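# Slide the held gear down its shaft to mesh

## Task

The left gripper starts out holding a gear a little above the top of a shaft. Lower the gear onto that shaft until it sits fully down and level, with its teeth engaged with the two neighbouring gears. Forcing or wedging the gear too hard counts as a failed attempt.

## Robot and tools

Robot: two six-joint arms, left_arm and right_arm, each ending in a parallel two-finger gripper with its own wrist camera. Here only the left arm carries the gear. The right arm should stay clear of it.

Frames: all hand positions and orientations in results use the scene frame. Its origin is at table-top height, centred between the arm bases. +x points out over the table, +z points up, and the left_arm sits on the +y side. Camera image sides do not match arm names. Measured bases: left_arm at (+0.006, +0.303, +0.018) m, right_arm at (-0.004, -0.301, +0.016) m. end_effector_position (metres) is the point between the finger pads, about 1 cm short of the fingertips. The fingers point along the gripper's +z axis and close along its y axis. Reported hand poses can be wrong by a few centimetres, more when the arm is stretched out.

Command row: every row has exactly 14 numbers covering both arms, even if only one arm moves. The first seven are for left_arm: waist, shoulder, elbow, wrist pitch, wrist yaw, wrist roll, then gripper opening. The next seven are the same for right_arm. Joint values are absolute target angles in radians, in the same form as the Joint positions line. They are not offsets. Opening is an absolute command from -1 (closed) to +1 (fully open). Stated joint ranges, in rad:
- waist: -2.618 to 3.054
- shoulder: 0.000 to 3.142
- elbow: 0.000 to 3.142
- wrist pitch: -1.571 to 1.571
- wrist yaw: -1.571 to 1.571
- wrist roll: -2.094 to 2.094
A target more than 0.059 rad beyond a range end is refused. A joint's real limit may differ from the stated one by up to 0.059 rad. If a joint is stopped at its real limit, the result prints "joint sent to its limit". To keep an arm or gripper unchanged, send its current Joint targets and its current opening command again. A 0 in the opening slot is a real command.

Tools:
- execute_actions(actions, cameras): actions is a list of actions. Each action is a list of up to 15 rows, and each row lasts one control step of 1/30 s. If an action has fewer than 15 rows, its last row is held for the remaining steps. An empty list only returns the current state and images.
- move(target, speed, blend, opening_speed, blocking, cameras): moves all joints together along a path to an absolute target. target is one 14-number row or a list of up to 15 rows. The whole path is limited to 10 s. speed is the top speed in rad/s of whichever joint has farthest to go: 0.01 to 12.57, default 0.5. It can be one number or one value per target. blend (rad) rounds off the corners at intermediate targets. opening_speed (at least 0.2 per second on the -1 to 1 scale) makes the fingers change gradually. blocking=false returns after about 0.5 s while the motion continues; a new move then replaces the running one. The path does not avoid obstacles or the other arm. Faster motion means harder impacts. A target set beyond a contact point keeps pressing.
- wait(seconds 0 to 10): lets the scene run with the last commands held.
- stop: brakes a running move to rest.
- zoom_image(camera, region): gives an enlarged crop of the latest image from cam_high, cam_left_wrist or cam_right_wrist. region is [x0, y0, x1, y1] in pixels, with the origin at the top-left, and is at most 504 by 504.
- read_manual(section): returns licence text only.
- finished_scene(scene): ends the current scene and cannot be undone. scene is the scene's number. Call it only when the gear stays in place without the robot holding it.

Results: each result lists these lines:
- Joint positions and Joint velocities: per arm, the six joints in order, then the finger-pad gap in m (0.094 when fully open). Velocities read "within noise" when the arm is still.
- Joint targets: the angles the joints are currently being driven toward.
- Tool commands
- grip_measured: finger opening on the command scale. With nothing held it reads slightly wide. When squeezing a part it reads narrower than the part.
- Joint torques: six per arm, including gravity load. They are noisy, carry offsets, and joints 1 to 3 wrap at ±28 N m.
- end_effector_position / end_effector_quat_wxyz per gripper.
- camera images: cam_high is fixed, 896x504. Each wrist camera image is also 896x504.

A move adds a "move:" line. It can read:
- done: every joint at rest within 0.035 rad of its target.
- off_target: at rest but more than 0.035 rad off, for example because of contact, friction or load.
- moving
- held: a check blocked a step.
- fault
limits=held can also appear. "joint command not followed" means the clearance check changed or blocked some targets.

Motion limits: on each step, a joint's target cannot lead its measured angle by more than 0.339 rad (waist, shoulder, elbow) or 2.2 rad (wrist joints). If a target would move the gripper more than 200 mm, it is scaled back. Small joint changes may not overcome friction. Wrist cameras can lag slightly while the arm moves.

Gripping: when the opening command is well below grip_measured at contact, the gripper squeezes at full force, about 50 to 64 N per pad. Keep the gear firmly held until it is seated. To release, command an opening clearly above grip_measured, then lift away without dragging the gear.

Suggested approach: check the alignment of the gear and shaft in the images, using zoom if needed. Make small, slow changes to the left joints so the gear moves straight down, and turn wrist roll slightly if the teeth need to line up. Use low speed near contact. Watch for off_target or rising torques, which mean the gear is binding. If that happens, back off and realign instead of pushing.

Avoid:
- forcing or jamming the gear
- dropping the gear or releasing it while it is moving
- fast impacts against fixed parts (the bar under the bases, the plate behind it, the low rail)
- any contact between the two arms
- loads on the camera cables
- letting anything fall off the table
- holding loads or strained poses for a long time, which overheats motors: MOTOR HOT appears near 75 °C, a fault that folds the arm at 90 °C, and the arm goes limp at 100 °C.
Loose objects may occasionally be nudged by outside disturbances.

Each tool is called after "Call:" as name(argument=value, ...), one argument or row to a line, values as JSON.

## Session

Call:
execute_actions(
  actions=[],
  cameras=["cam_left_wrist"],
)

Scene clock: 0.00 s.
left_arm: end_effector_position=(+0.2964, +0.1137, +0.1413) grip_measured=-0.592 end_effector_quat_wxyz=(+0.059, +0.874, +0.483, +0.014) | right_arm: end_effector_position=(+0.3868, -0.3182, +0.4168) grip_measured=+1.000 end_effector_quat_wxyz=(+0.701, +0.016, +0.713, +0.009)
Joint positions: left_arm=[-0.52 1.745 1.479 -1.188 0.012 1.553 0.019] | right_arm=[0 1.047 1.047 0 0 0 0.094]
Joint velocities: within noise
Joint torques (N m): no reading
Motor temperatures (°C): left_arm=[24 26 27 22 24 23 27] | right_arm=[21 23 29 34 25 25 22]
Heat: left arm: 27 °C; right arm: 34 °C.
Joint targets: left_arm=[-0.522 1.740 1.483 -1.211 0.021 1.553] | right_arm=[0.002 1.039 1.053 -0.010 -0.003 -0.001]
Tool commands: left_gripper/opening=-1.0 right_gripper/opening=+1.0
Images, in order (width x height): cam_left_wrist 896x504.

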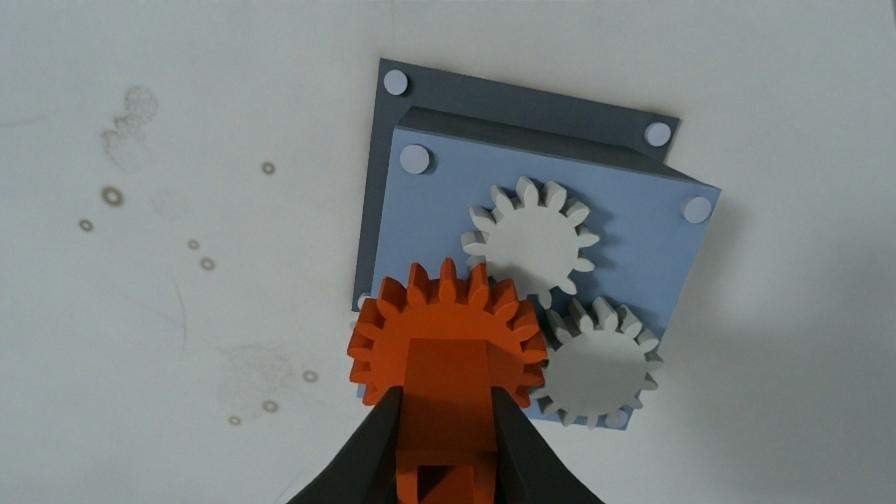

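Call:
move(
  target=[-0.522,1.745,1.766,-1.495,0.021,1.553,-1,0.002,1.039,1.053,-0.010,-0.003,-0.001,1],
  speed=0.4,
  cameras=["cam_left_wrist"],
)

Call:
zoom_image(
  camera="cam_left_wrist",
  region=[380, 100, 480, 200],
)

Call:
zoom_image(
  camera="cam_left_wrist",
  region=[540, 120, 640, 220],
)

Call:
zoom_image(
  camera="cam_left_wrist",
  region=[360, 230, 460, 330],
)

Call:
zoom_image(
  camera="cam_left_wrist",
  region=[510, 240, 610, 340],
)

Call:
zoom_image(
  camera="cam_left_wrist",
  region=[430, 140, 540, 250],
)

Call:
zoom_image(
  camera="cam_left_wrist",
  region=[480, 210, 590, 320],
)

Call:
zoom_image(
  camera="cam_left_wrist",
  region=[340, 250, 560, 420],
)

Call:
zoom_image(
  camera="cam_left_wrist",
  region=[380, 320, 520, 480],
)

Scene clock: 10.63 s.
left_arm: end_effector_position=(+0.2905, +0.1191, +0.2090) grip_measured=-0.592 end_effector_quat_wxyz=(+0.059, +0.874, +0.483, +0.013) | right_arm: end_effector_position=(+0.3868, -0.3182, +0.4168) grip_measured=+1.000 end_effector_quat_wxyz=(+0.701, +0.016, +0.713, +0.009)
Joint positions: left_arm=[-0.52 1.745 1.75 -1.461 0.012 1.553 0.019] | right_arm=[0 1.047 1.047 0 0 0 0.094]
Joint velocities: within noise
Joint torques (N m): left_arm=[-0.09 -7.51 6.02 0.26 0.11 0] | right_arm=[0.13 -3.19 9.2 2.03 -0.03 -0.01]
Motor temperatures (°C): left_arm=[24 27 28 22 24 23 28] | right_arm=[21 23 30 36 25 25 22]
Heat: left arm: 28 °C; right arm: 36 °C.
Joint targets: left_arm=[-0.522 1.745 1.766 -1.495 0.021 1.553] | right_arm=[0.002 1.039 1.053 -0.010 -0.003 -0.001]
move: done
camera_calibration:
cam_left_wrist: T_world_to_cam=[[-0.851363, 0.512089, -0.113785, 0.208621], [0.437522, 0.812837, 0.384539, -0.266327], [0.289406, 0.277599, -0.916069, 0.164336], [0, 0, 0, 1]] pos_world=[0.246576, 0.0640286, 0.276695]
Images, in order (width x height): cam_left_wrist 896x504.

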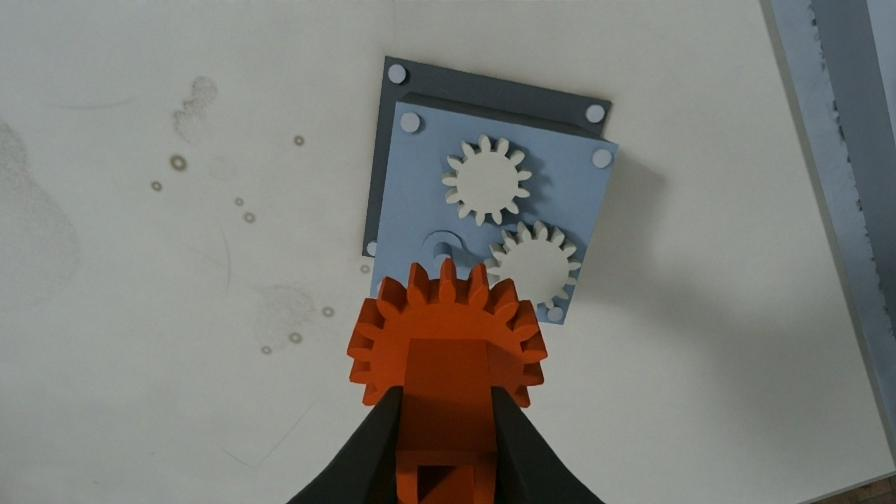

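Scaled by 5.040.

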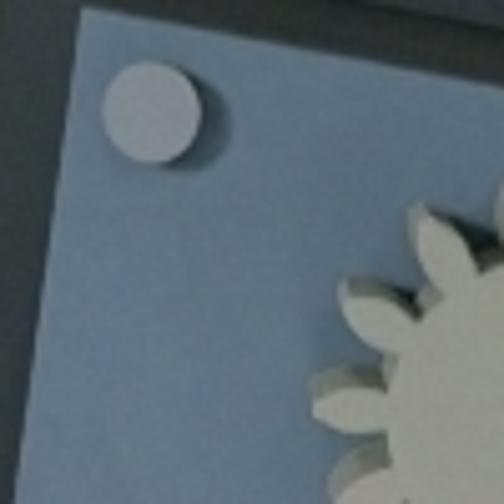

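Scaled by 5.040.

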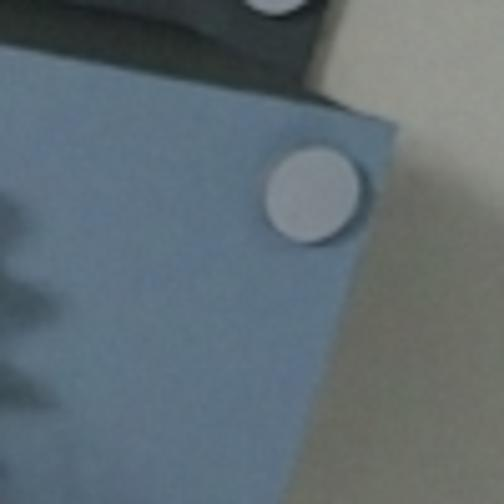

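Scaled by 5.040.

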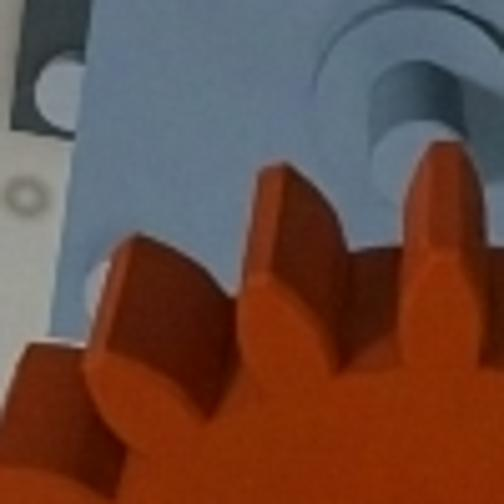

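Scaled by 5.040.

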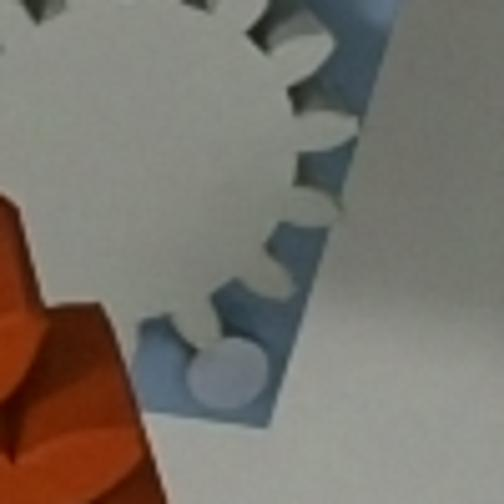

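Scaled by 4.582.

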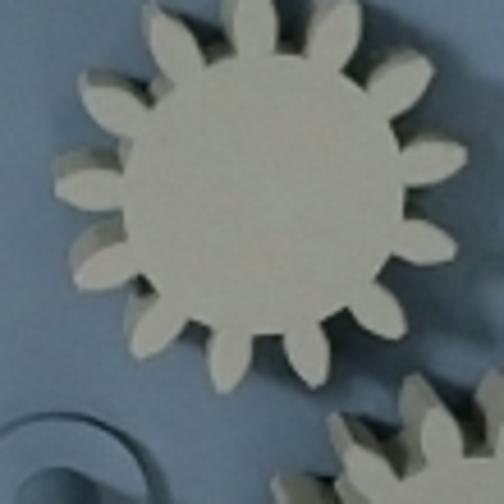

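Scaled by 4.582.

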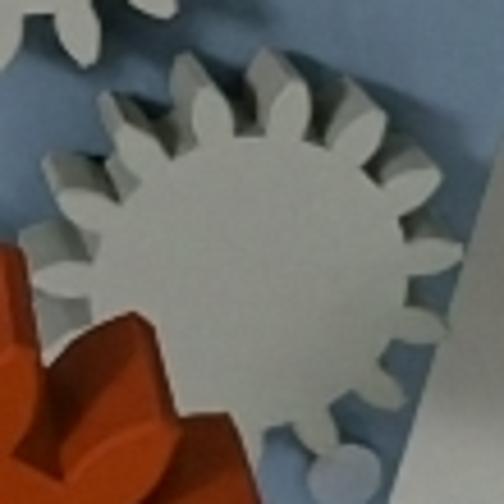

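Scaled by 2.291.

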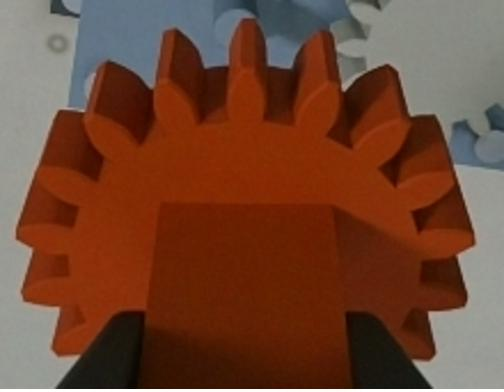

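Scaled by 3.150.

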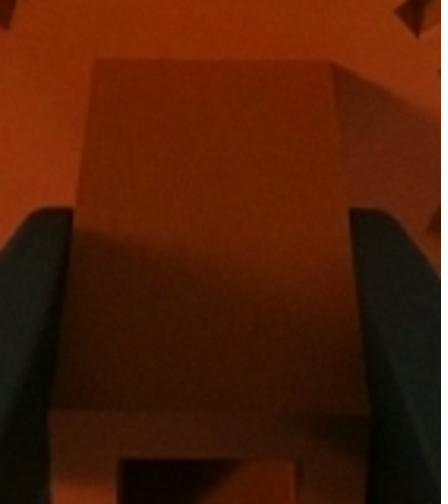

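Call:
move(
  target=[-0.561,1.652,1.452,-1.196,-0.087,1.371,-1,0.002,1.039,1.053,-0.010,-0.003,-0.001,1],
  speed=0.3,
  cameras=["cam_left_wrist"],
)

Call:
zoom_image(
  camera="cam_left_wrist",
  region=[380, 130, 632, 382],
)

Scene clock: 109.53 s.
left_arm: end_effector_position=(+0.2961, +0.1210, +0.1575) grip_measured=-0.592 end_effector_quat_wxyz=(+0.065, +0.834, +0.545, +0.060) | right_arm: end_effector_position=(+0.3868, -0.3182, +0.4168) grip_measured=+1.000 end_effector_quat_wxyz=(+0.701, +0.016, +0.713, +0.009)
Joint positions: left_arm=[-0.553 1.682 1.462 -1.186 -0.083 1.38 0.019] | right_arm=[0 1.047 1.047 0 0 0 0.094]
Joint velocities: within noise
Joint torques (N m): left_arm=[-0.51 -10 4.36 0.58 -0.12 -0.1] | right_arm=[0.14 -3.21 9.18 2.03 -0.03 -0.01]
Motor temperatures (°C): left_arm=[24 28 29 22 24 23 29] | right_arm=[21 23 33 40 25 25 22]
Heat: left arm: 29 °C; right arm: 40 °C.
Joint targets: left_arm=[-0.561 1.652 1.452 -1.196 -0.087 1.371] | right_arm=[0.002 1.039 1.053 -0.010 -0.003 -0.001]
move: done
camera_calibration:
cam_left_wrist: T_world_to_cam=[[-0.907611, 0.382241, -0.173592, 0.248324], [0.276631, 0.855569, 0.43758, -0.216332], [0.315781, 0.349132, -0.882264, 0.0932397], [0, 0, 0, 1]] pos_world=[0.255782, 0.0576142, 0.220032]
Images, in order (width x height): cam_left_wrist 896x504.

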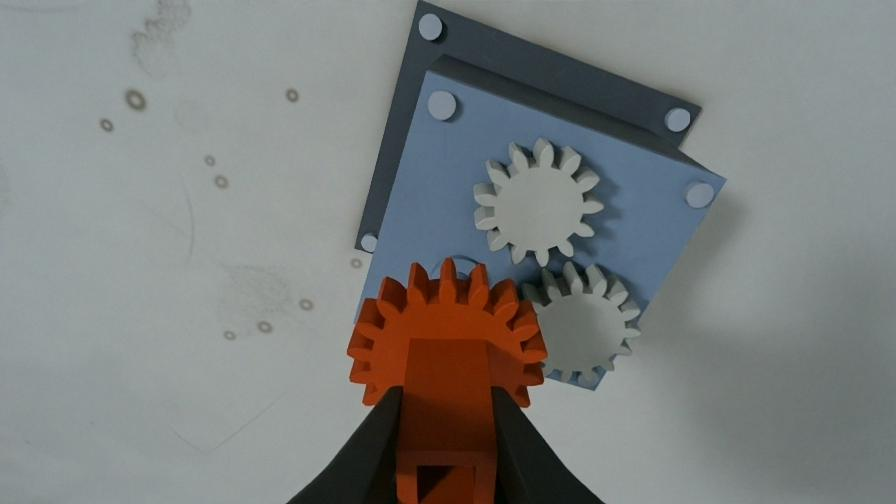

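Scaled by 2.000.

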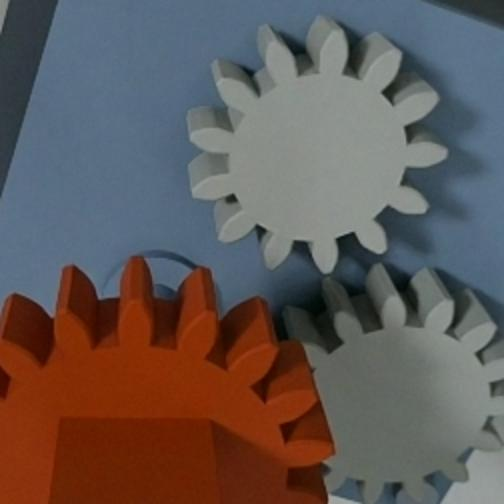

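Call:
zoom_image(
  camera="cam_left_wrist",
  region=[410, 235, 510, 291],
)

Call:
zoom_image(
  camera="cam_left_wrist",
  region=[460, 130, 650, 240],
)

Call:
zoom_image(
  camera="cam_left_wrist",
  region=[500, 230, 650, 400],
)

Call:
zoom_image(
  camera="cam_left_wrist",
  region=[340, 240, 560, 420],
)

Scaled by 5.040.

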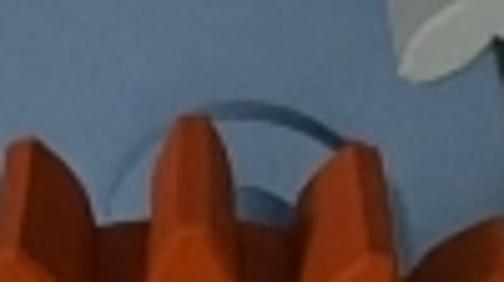

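Scaled by 2.653.

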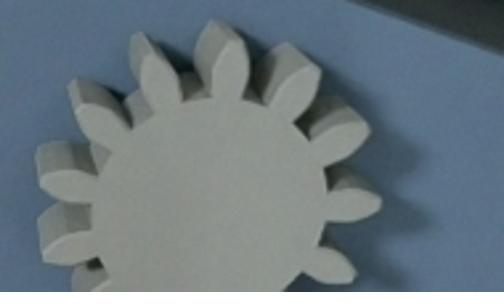

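Scaled by 2.965.

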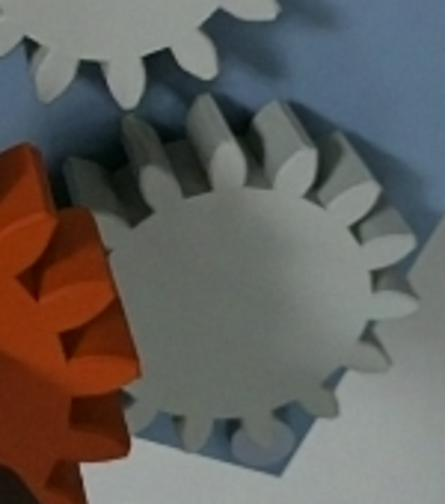

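Scaled by 2.291.

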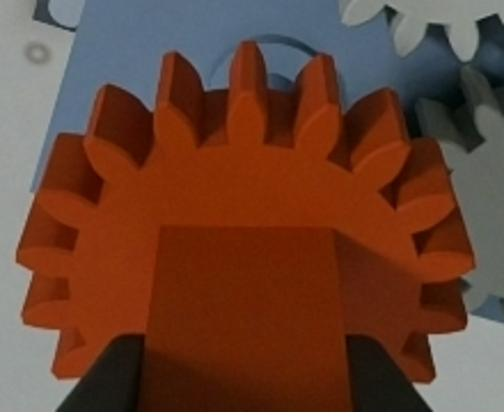

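Call:
move(
  target=[-0.563,1.642,1.383,-1.143,-0.087,1.371,-1,0.002,1.039,1.053,-0.010,-0.003,-0.001,1],
  speed=0.2,
  cameras=["cam_left_wrist"],
)

Call:
zoom_image(
  camera="cam_left_wrist",
  region=[410, 235, 510, 291],
)

Call:
zoom_image(
  camera="cam_left_wrist",
  region=[380, 130, 660, 410],
)

Scene clock: 170.97 s.
left_arm: end_effector_position=(+0.2924, +0.1232, +0.1428) grip_measured=-0.592 end_effector_quat_wxyz=(+0.063, +0.834, +0.545, +0.059) | right_arm: end_effector_position=(+0.3868, -0.3182, +0.4168) grip_measured=+1.000 end_effector_quat_wxyz=(+0.701, +0.016, +0.713, +0.009)
Joint positions: left_arm=[-0.553 1.671 1.393 -1.133 -0.083 1.379 0.019] | right_arm=[0 1.047 1.047 0 0 0 0.094]
Joint velocities: within noise
Joint torques (N m): left_arm=[-0.68 -9.8 4.36 0.58 -0.12 -0.09] | right_arm=[0.13 -3.21 9.18 2.02 -0.03 -0.01]
Motor temperatures (°C): left_arm=[24 31 28 22 24 23 29] | right_arm=[21 23 33 41 25 25 22]
Heat: left arm: 31 °C; right arm: 41 °C.
Joint targets: left_arm=[-0.563 1.642 1.383 -1.143 -0.087 1.371] | right_arm=[0.002 1.039 1.053 -0.010 -0.003 -0.001]
move: done
camera_calibration:
cam_left_wrist: T_world_to_cam=[[-0.908624, 0.382112, -0.1685, 0.241232], [0.277959, 0.854483, 0.438859, -0.211231], [0.311674, 0.351922, -0.882616, 0.0815596], [0, 0, 0, 1]] pos_world=[0.252483, 0.0596133, 0.205334]
Images, in order (width x height): cam_left_wrist 896x504.

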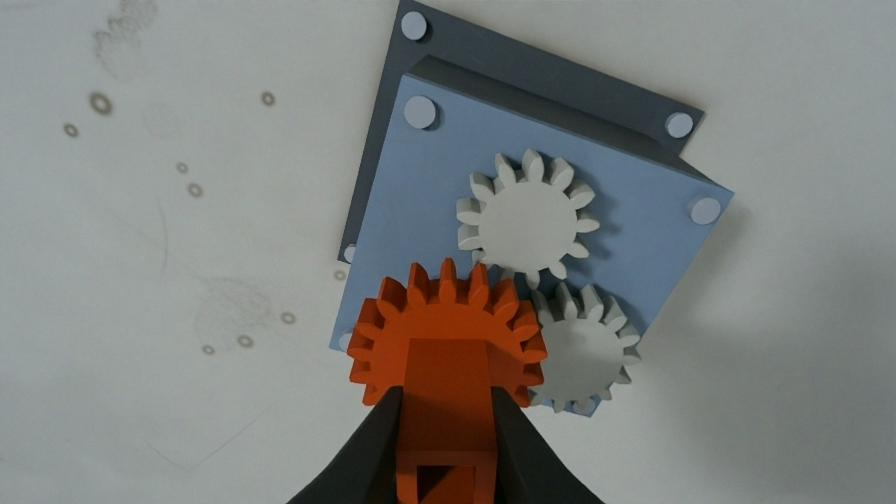

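Scaled by 5.040.

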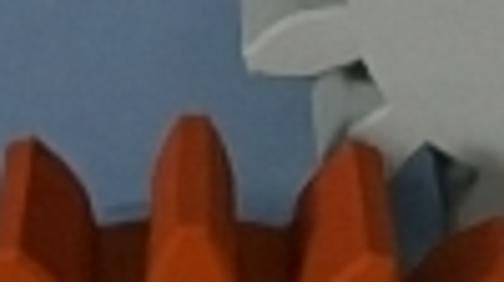

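Scaled by 1.800.

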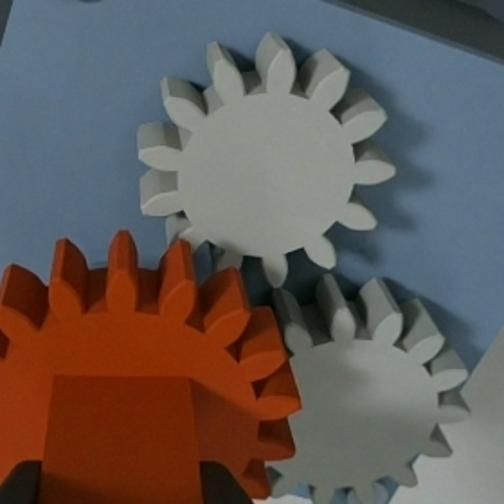

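Call:
move(
  target=[-0.563,1.637,1.364,-1.122,-0.087,1.371,-1,0.002,1.039,1.053,-0.010,-0.003,-0.001,1],
  speed=0.1,
  cameras=["cam_left_wrist"],
)

Call:
zoom_image(
  camera="cam_left_wrist",
  region=[380, 130, 660, 410],
)

Call:
zoom_image(
  camera="cam_left_wrist",
  region=[410, 220, 550, 340],
)

Scene clock: 192.37 s.
left_arm: end_effector_position=(+0.2928, +0.1229, +0.1404) grip_measured=-0.592 end_effector_quat_wxyz=(+0.067, +0.833, +0.545, +0.061) | right_arm: end_effector_position=(+0.3868, -0.3182, +0.4168) grip_measured=+1.000 end_effector_quat_wxyz=(+0.701, +0.016, +0.713, +0.009)
Joint positions: left_arm=[-0.553 1.665 1.375 -1.112 -0.083 1.379 0.019] | right_arm=[0 1.047 1.047 0 0 0 0.094]
Joint velocities: within noise
Joint torques (N m): left_arm=[-0.68 -9.62 4.31 0.6 -0.12 -0.09] | right_arm=[0.14 -3.21 9.18 2.03 -0.03 -0.01]
Motor temperatures (°C): left_arm=[24 31 28 23 24 23 30] | right_arm=[21 23 33 41 25 25 22]
Heat: left arm: 31 °C; right arm: 41 °C.
Joint targets: left_arm=[-0.563 1.637 1.364 -1.122 -0.087 1.371] | right_arm=[0.002 1.039 1.053 -0.010 -0.003 -0.001]
move: done
camera_calibration:
cam_left_wrist: T_world_to_cam=[[-0.907384, 0.381049, -0.177361, 0.242155], [0.274514, 0.856835, 0.436436, -0.208986], [0.318273, 0.347327, -0.882081, 0.0779658], [0, 0, 0, 1]] pos_world=[0.252282, 0.0597139, 0.20293]
Images, in order (width x height): cam_left_wrist 896x504.

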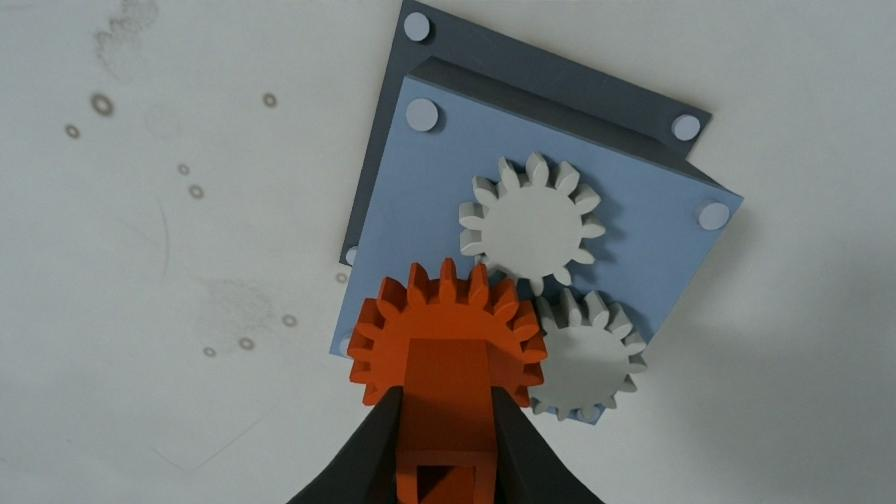

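Scaled by 1.800.

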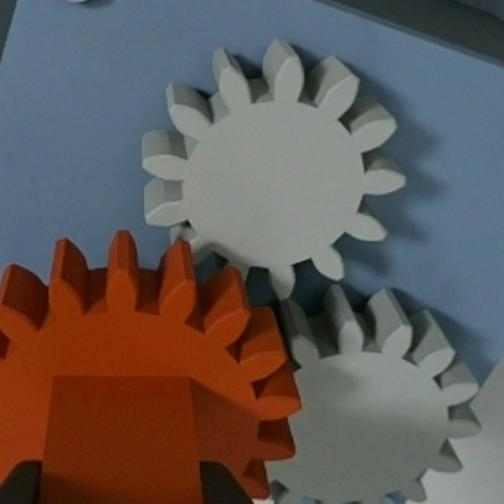

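Scaled by 3.600.

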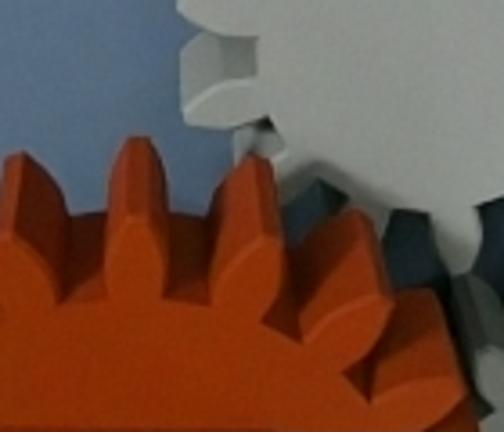

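Call:
move(
  target=[
    [-0.563,1.637,1.352,-1.108,-0.087,1.371,-1,0.002,1.039,1.053,-0.010,-0.003,-0.001,1],
    [-0.563,1.637,1.344,-1.098,-0.087,1.371,-1,0.002,1.039,1.053,-0.010,-0.003,-0.001,1],
  ],
  speed=0.04,
  cameras=["cam_left_wrist"],
)

Call:
zoom_image(
  camera="cam_left_wrist",
  region=[380, 130, 660, 410],
)

Call:
zoom_image(
  camera="cam_left_wrist",
  region=[450, 240, 570, 360],
)

Scene clock: 210.37 s.
left_arm: end_effector_position=(+0.2928, +0.1225, +0.1393) grip_measured=-0.592 end_effector_quat_wxyz=(+0.071, +0.833, +0.544, +0.064) | right_arm: end_effector_position=(+0.3868, -0.3182, +0.4168) grip_measured=+1.000 end_effector_quat_wxyz=(+0.701, +0.016, +0.713, +0.009)
Joint positions: left_arm=[-0.555 1.656 1.359 -1.095 -0.084 1.379 0.019] | right_arm=[0 1.047 1.047 0 0 0 0.094]
Joint velocities: within noise
Joint torques (N m): left_arm=[-0.5 -8.73 4.01 0.67 -0.1 -0.09] | right_arm=[0.13 -3.21 9.2 2.03 -0.03 0]
Motor temperatures (°C): left_arm=[24 31 28 23 24 23 30] | right_arm=[21 23 33 41 25 25 22]
Heat: left arm: 31 °C; right arm: 41 °C.
Joint targets: left_arm=[-0.563 1.637 1.344 -1.098 -0.087 1.371] | right_arm=[0.002 1.039 1.053 -0.010 -0.003 -0.001]
move: done
camera_calibration:
cam_left_wrist: T_world_to_cam=[[-0.905126, 0.381509, -0.18761, 0.242961], [0.271727, 0.858519, 0.434868, -0.20725], [0.326973, 0.342631, -0.880734, 0.0750686], [0, 0, 0, 1]] pos_world=[0.251681, 0.0595156, 0.201824]
Images, in order (width x height): cam_left_wrist 896x504.

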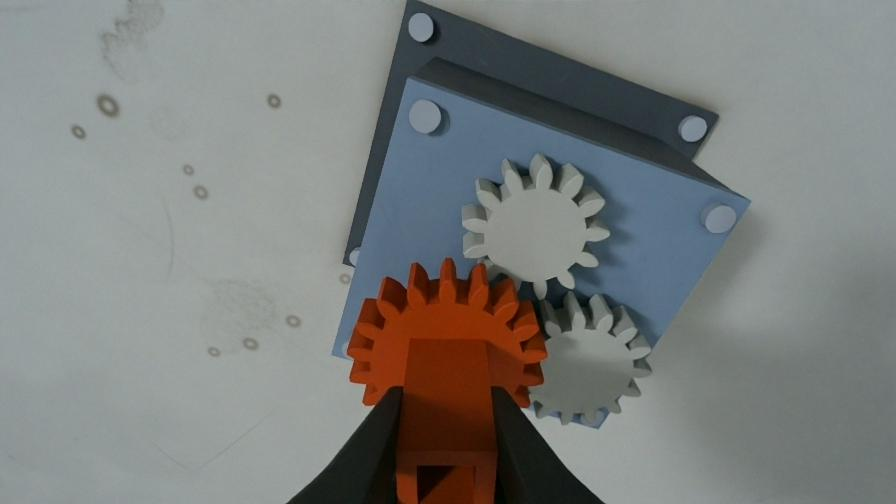

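Scaled by 1.800.

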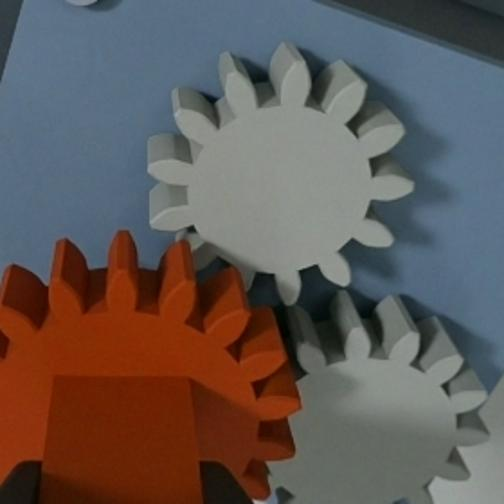

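Scaled by 4.200.

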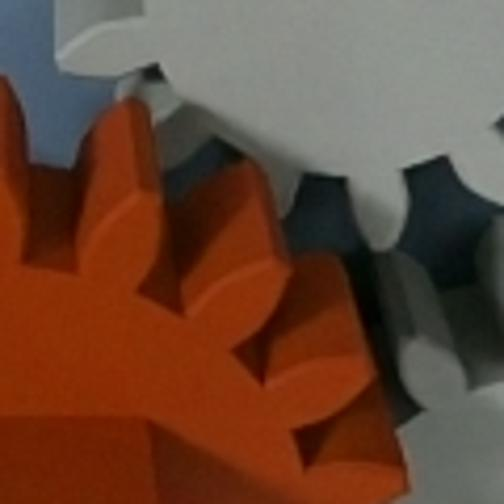

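Call:
move(
  target=[
    [-0.547,1.637,1.420,-1.175,-0.087,1.371,-1,0.002,1.039,1.053,-0.010,-0.003,-0.001,1],
    [-0.547,1.684,1.420,-1.175,-0.087,1.371,-1,0.002,1.039,1.053,-0.010,-0.003,-0.001,1],
    [-0.547,1.684,1.365,-1.128,-0.087,1.371,-1,0.002,1.039,1.053,-0.010,-0.003,-0.001,1],
  ],
  speed=0.12,
  cameras=["cam_left_wrist"],
)

Call:
zoom_image(
  camera="cam_left_wrist",
  region=[380, 130, 660, 410],
)

Scene clock: 232.30 s.
left_arm: end_effector_position=(+0.2924, +0.1246, +0.1391) grip_measured=-0.592 end_effector_quat_wxyz=(+0.062, +0.833, +0.546, +0.060) | right_arm: end_effector_position=(+0.3868, -0.3182, +0.4168) grip_measured=+1.000 end_effector_quat_wxyz=(+0.701, +0.016, +0.713, +0.009)
Joint positions: left_arm=[-0.551 1.669 1.376 -1.118 -0.084 1.379 0.019] | right_arm=[0 1.047 1.047 0 0 0 0.094]
Joint velocities: within noise
Joint torques (N m): left_arm=[0.38 -5.78 4.3 0.56 -0.1 -0.09] | right_arm=[0.14 -3.21 9.2 2.03 -0.03 -0.01]
Motor temperatures (°C): left_arm=[24 30 28 23 24 23 30] | right_arm=[21 23 33 42 25 25 22]
Heat: left arm: 30 °C; right arm: 42 °C.
Joint targets: left_arm=[-0.547 1.684 1.365 -1.128 -0.087 1.371] | right_arm=[0.002 1.039 1.053 -0.010 -0.003 -0.001]
move: done
camera_calibration:
cam_left_wrist: T_world_to_cam=[[-0.909587, 0.379702, -0.168756, 0.240667], [0.275144, 0.854734, 0.440142, -0.210178], [0.311365, 0.353915, -0.881928, 0.0775703], [0, 0, 0, 1]] pos_world=[0.252584, 0.0608111, 0.201533]
Images, in order (width x height): cam_left_wrist 896x504.

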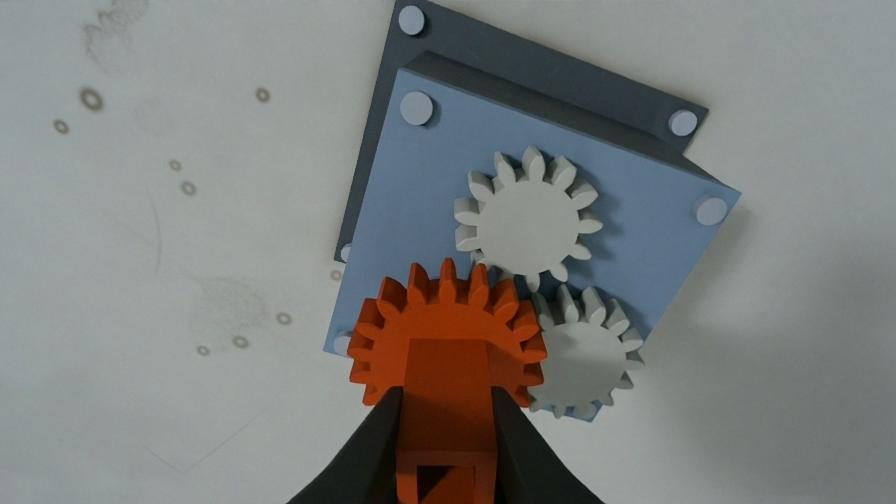

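Scaled by 1.800.

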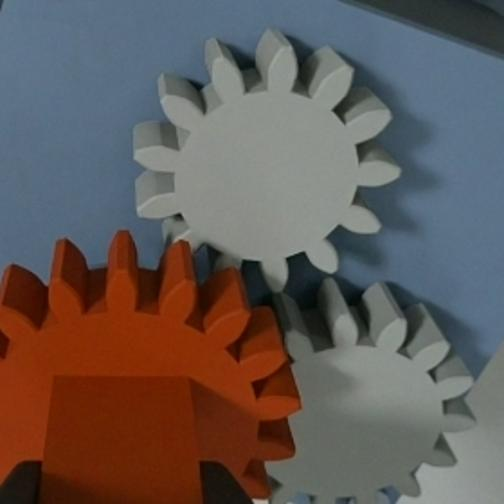

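Call:
move(
  target=[
    [-0.547,1.684,1.365,-1.1225,-0.087,1.371,-1,0.002,1.039,1.053,-0.010,-0.003,-0.001,1],
    [-0.547,1.684,1.352,-1.1095,-0.087,1.371,-1,0.002,1.039,1.053,-0.010,-0.003,-0.001,1],
  ],
  speed=0.04,
  cameras=["cam_left_wrist"],
)

Call:
zoom_image(
  camera="cam_left_wrist",
  region=[380, 130, 660, 410],
)

Scene clock: 250.63 s.
left_arm: end_effector_position=(+0.2942, +0.1238, +0.1364) grip_measured=-0.592 end_effector_quat_wxyz=(+0.066, +0.833, +0.546, +0.063) | right_arm: end_effector_position=(+0.3868, -0.3182, +0.4168) grip_measured=+1.000 end_effector_quat_wxyz=(+0.701, +0.016, +0.713, +0.009)
Joint positions: left_arm=[-0.551 1.669 1.363 -1.097 -0.087 1.379 0.019] | right_arm=[0 1.047 1.047 0 0 0 0.094]
Joint velocities: within noise
Joint torques (N m): left_arm=[0.38 -5.81 4.29 0.56 -0.08 -0.09] | right_arm=[0.14 -3.19 9.2 2.03 -0.02 -0.01]
Motor temperatures (°C): left_arm=[24 30 28 23 24 23 30] | right_arm=[21 23 33 42 25 25 22]
Heat: left arm: 30 °C; right arm: 42 °C.
Joint targets: left_arm=[-0.547 1.684 1.352 -1.110 -0.087 1.371] | right_arm=[0.002 1.039 1.053 -0.010 -0.003 -0.001]
move: done
camera_calibration:
cam_left_wrist: T_world_to_cam=[[-0.908322, 0.378663, -0.177667, 0.243097], [0.270946, 0.856269, 0.439764, -0.207695], [0.318653, 0.351309, -0.880365, 0.0728118], [0, 0, 0, 1]] pos_world=[0.253883, 0.0602111, 0.198628]
Images, in order (width x height): cam_left_wrist 896x504.

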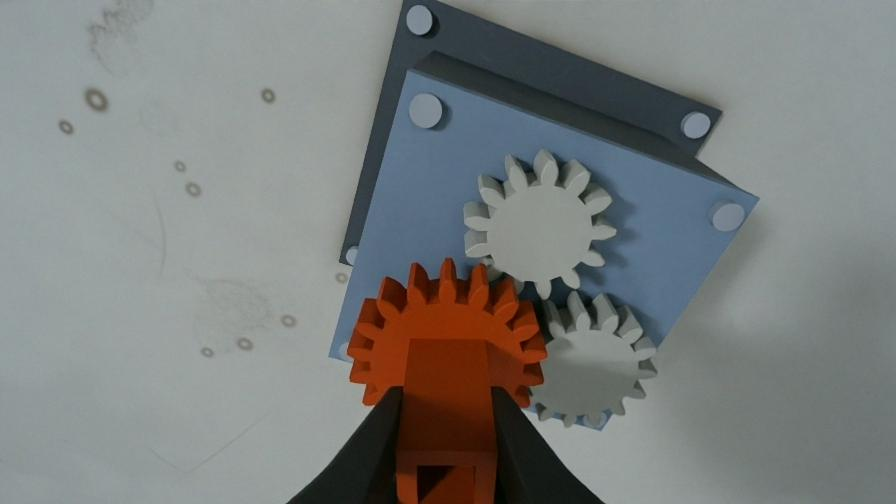

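Scaled by 1.800.

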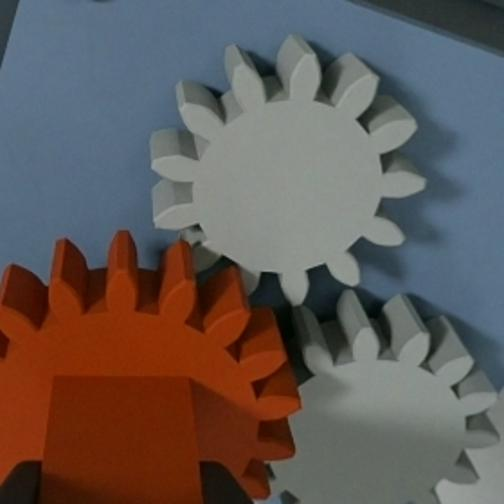

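Call:
move(
  target=[
    [-0.547,1.684,1.340,-1.095,-0.087,1.371,-1,0.002,1.039,1.053,-0.010,-0.003,-0.001,1],
  ],
  speed=0.03,
  cameras=["cam_left_wrist"],
)

Call:
zoom_image(
  camera="cam_left_wrist",
  region=[450, 240, 570, 360],
)

Scene clock: 267.67 s.
left_arm: end_effector_position=(+0.2943, +0.1237, +0.1350) grip_measured=-0.592 end_effector_quat_wxyz=(+0.066, +0.833, +0.546, +0.063) | right_arm: end_effector_position=(+0.3868, -0.3182, +0.4168) grip_measured=+1.000 end_effector_quat_wxyz=(+0.701, +0.016, +0.713, +0.009)
Joint positions: left_arm=[-0.551 1.669 1.358 -1.091 -0.087 1.379 0.019] | right_arm=[0 1.047 1.047 0 0 0 0.094]
Joint velocities: within noise
Joint torques (N m): left_arm=[0.39 -5.78 3.81 0.65 -0.07 -0.09] | right_arm=[0.14 -3.21 9.2 2.03 -0.02 -0.01]
Motor temperatures (°C): left_arm=[24 30 28 23 24 23 30] | right_arm=[21 23 33 42 25 25 22]
Heat: left arm: 30 °C; right arm: 42 °C.
Joint targets: left_arm=[-0.547 1.684 1.340 -1.095 -0.087 1.371] | right_arm=[0.002 1.039 1.053 -0.010 -0.003 -0.001]
move: done
camera_calibration:
cam_left_wrist: T_world_to_cam=[[-0.908201, 0.378581, -0.17846, 0.243125], [0.270535, 0.856348, 0.439862, -0.206984], [0.319348, 0.351203, -0.880155, 0.0714588], [0, 0, 0, 1]] pos_world=[0.253983, 0.0601111, 0.197327]
Images, in order (width x height): cam_left_wrist 896x504.

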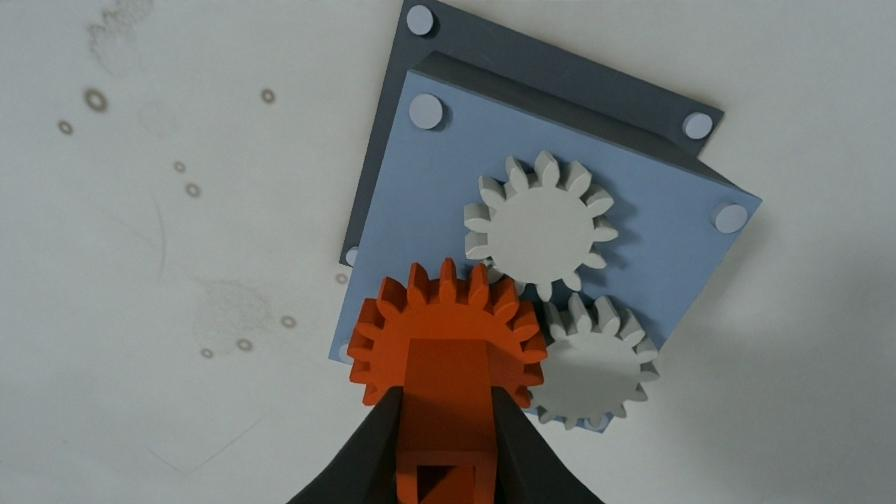

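Scaled by 4.200.

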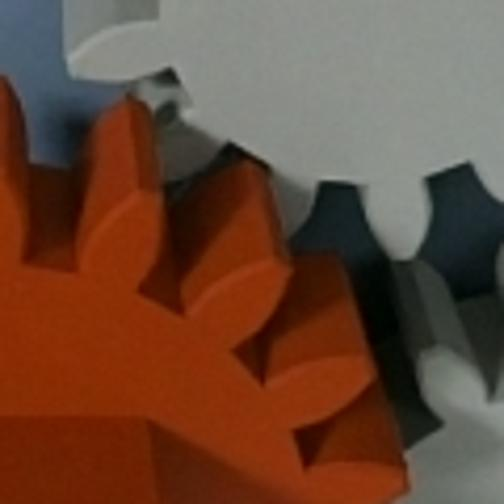

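Call:
zoom_image(
  camera="cam_left_wrist",
  region=[470, 250, 526, 300],
)

Call:
zoom_image(
  camera="cam_left_wrist",
  region=[510, 280, 600, 420],
)

Scaled by 9.000.

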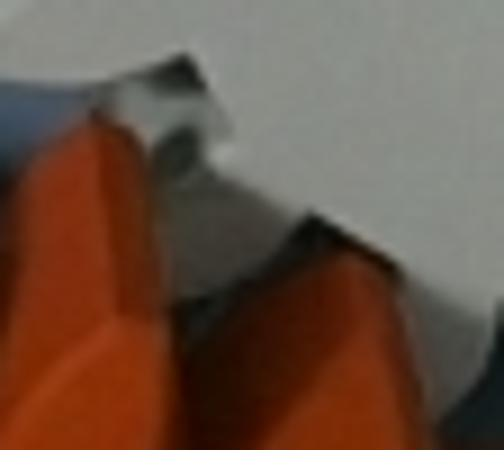

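Scaled by 3.600.

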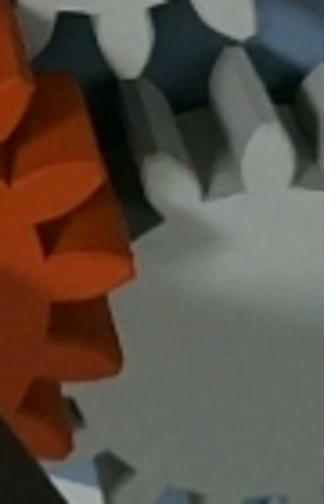

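Call:
move(
  target=[
    [-0.547,1.684,1.344,-1.097,-0.087,1.345,-1,0.002,1.039,1.053,-0.010,-0.003,-0.001,1],
  ],
  speed=0.04,
  cameras=["cam_left_wrist"],
)

Call:
zoom_image(
  camera="cam_left_wrist",
  region=[470, 250, 526, 300],
)

Call:
zoom_image(
  camera="cam_left_wrist",
  region=[510, 280, 600, 420],
)

Scene clock: 283.93 s.
left_arm: end_effector_position=(+0.2944, +0.1238, +0.1351) grip_measured=-0.592 end_effector_quat_wxyz=(+0.067, +0.826, +0.556, +0.063) | right_arm: end_effector_position=(+0.3868, -0.3182, +0.4168) grip_measured=+1.000 end_effector_quat_wxyz=(+0.701, +0.016, +0.713, +0.009)
Joint positions: left_arm=[-0.551 1.669 1.358 -1.091 -0.088 1.355 0.019] | right_arm=[0 1.047 1.047 0 0 0 0.094]
Joint velocities: within noise
Joint torques (N m): left_arm=[0.38 -5.79 4.1 0.62 -0.07 -0.1] | right_arm=[0.14 -3.19 9.18 2.03 -0.02 0]
Motor temperatures (°C): left_arm=[24 30 28 23 24 23 30] | right_arm=[21 23 33 43 25 25 22]
Heat: left arm: 30 °C; right arm: 43 °C.
Joint targets: left_arm=[-0.547 1.684 1.344 -1.097 -0.087 1.345] | right_arm=[0.002 1.039 1.053 -0.010 -0.003 -0.001]
move: done
camera_calibration:
cam_left_wrist: T_world_to_cam=[[-0.91716, 0.355897, -0.179319, 0.248661], [0.250031, 0.864268, 0.436492, -0.201544], [0.310326, 0.355498, -0.881657, 0.073687], [0, 0, 0, 1]] pos_world=[0.255587, 0.0594943, 0.197529]
Images, in order (width x height): cam_left_wrist 896x504.

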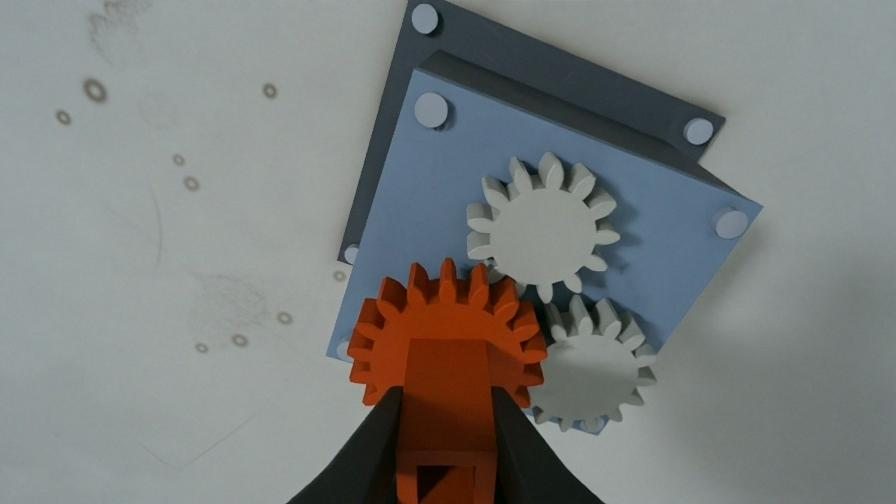

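Scaled by 9.000.

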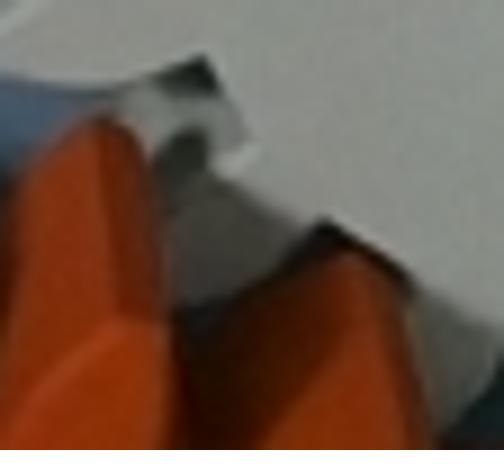

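Scaled by 3.600.

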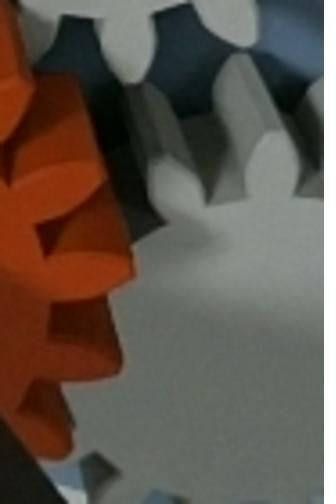

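Call:
zoom_image(
  camera="cam_left_wrist",
  region=[520, 285, 670, 435],
)

Call:
zoom_image(
  camera="cam_left_wrist",
  region=[460, 145, 630, 315],
)

Call:
zoom_image(
  camera="cam_left_wrist",
  region=[340, 250, 560, 415],
)

Scaled by 3.360.

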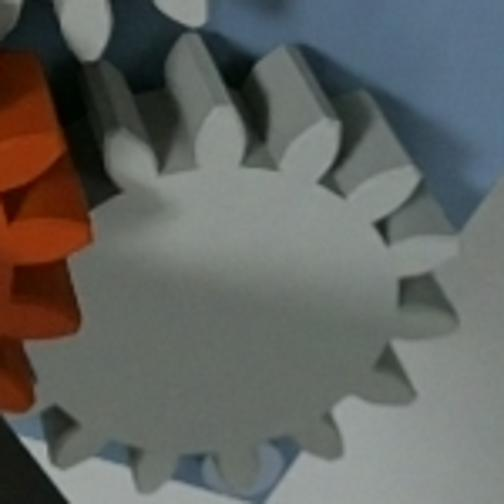

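Scaled by 2.965.

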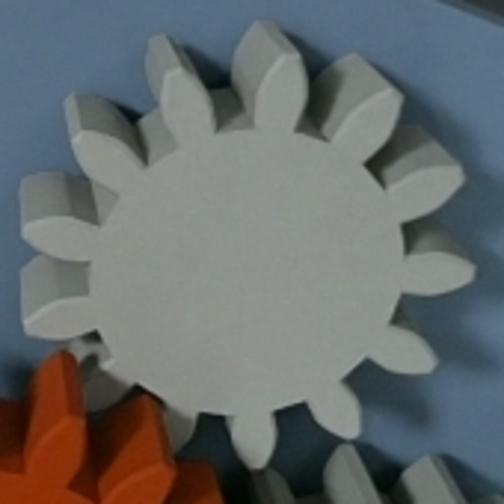

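Scaled by 2.291.

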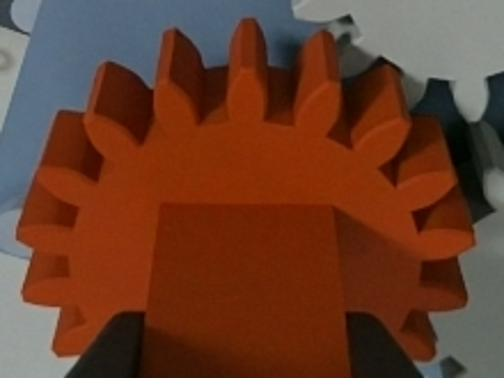

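Call:
move(
  target=[
    [-0.547,1.684,1.344,-1.097,-0.087,1.375,-1,0.002,1.039,1.053,-0.010,-0.003,-0.001,1],
    [-0.547,1.684,1.344,-1.097,-0.087,1.388,-1,0.002,1.039,1.053,-0.010,-0.003,-0.001,1],
  ],
  speed=0.02,
  cameras=["cam_left_wrist"],
)

Call:
zoom_image(
  camera="cam_left_wrist",
  region=[470, 250, 526, 300],
)

Scene clock: 338.47 s.
left_arm: end_effector_position=(+0.2944, +0.1238, +0.1351) grip_measured=-0.592 end_effector_quat_wxyz=(+0.066, +0.833, +0.546, +0.064) | right_arm: end_effector_position=(+0.3868, -0.3182, +0.4168) grip_measured=+1.000 end_effector_quat_wxyz=(+0.701, +0.016, +0.713, +0.009)
Joint positions: left_arm=[-0.551 1.669 1.358 -1.091 -0.088 1.379 0.019] | right_arm=[0 1.047 1.047 0 0 0 0.094]
Joint velocities: within noise
Joint torques (N m): left_arm=[0.38 -5.79 4.1 0.62 -0.07 0.11] | right_arm=[0.14 -3.21 9.18 2.03 -0.03 -0.01]
Motor temperatures (°C): left_arm=[24 30 28 23 24 23 30] | right_arm=[21 23 33 43 25 25 22]
Heat: left arm: 30 °C; right arm: 43 °C.
Joint targets: left_arm=[-0.547 1.684 1.344 -1.097 -0.087 1.388] | right_arm=[0.002 1.039 1.053 -0.010 -0.003 -0.001]
move: done
camera_calibration:
cam_left_wrist: T_world_to_cam=[[-0.908159, 0.378576, -0.178683, 0.243103], [0.270197, 0.856102, 0.440548, -0.20706], [0.319751, 0.351808, -0.879767, 0.0711198], [0, 0, 0, 1]] pos_world=[0.253982, 0.0602109, 0.197227]
Images, in order (width x height): cam_left_wrist 896x504.

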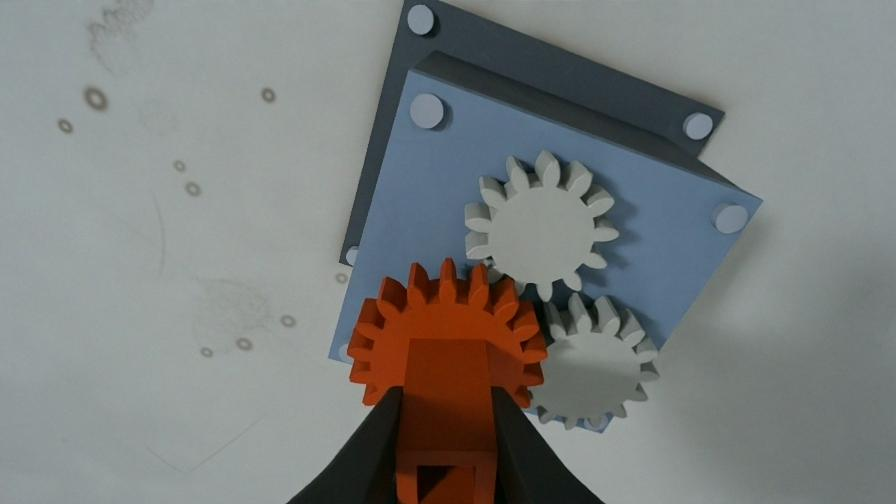

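Scaled by 9.000.

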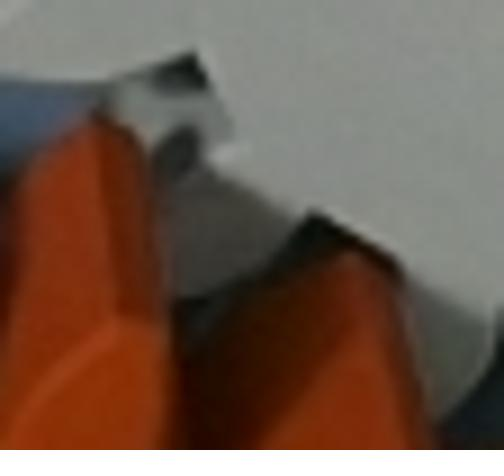

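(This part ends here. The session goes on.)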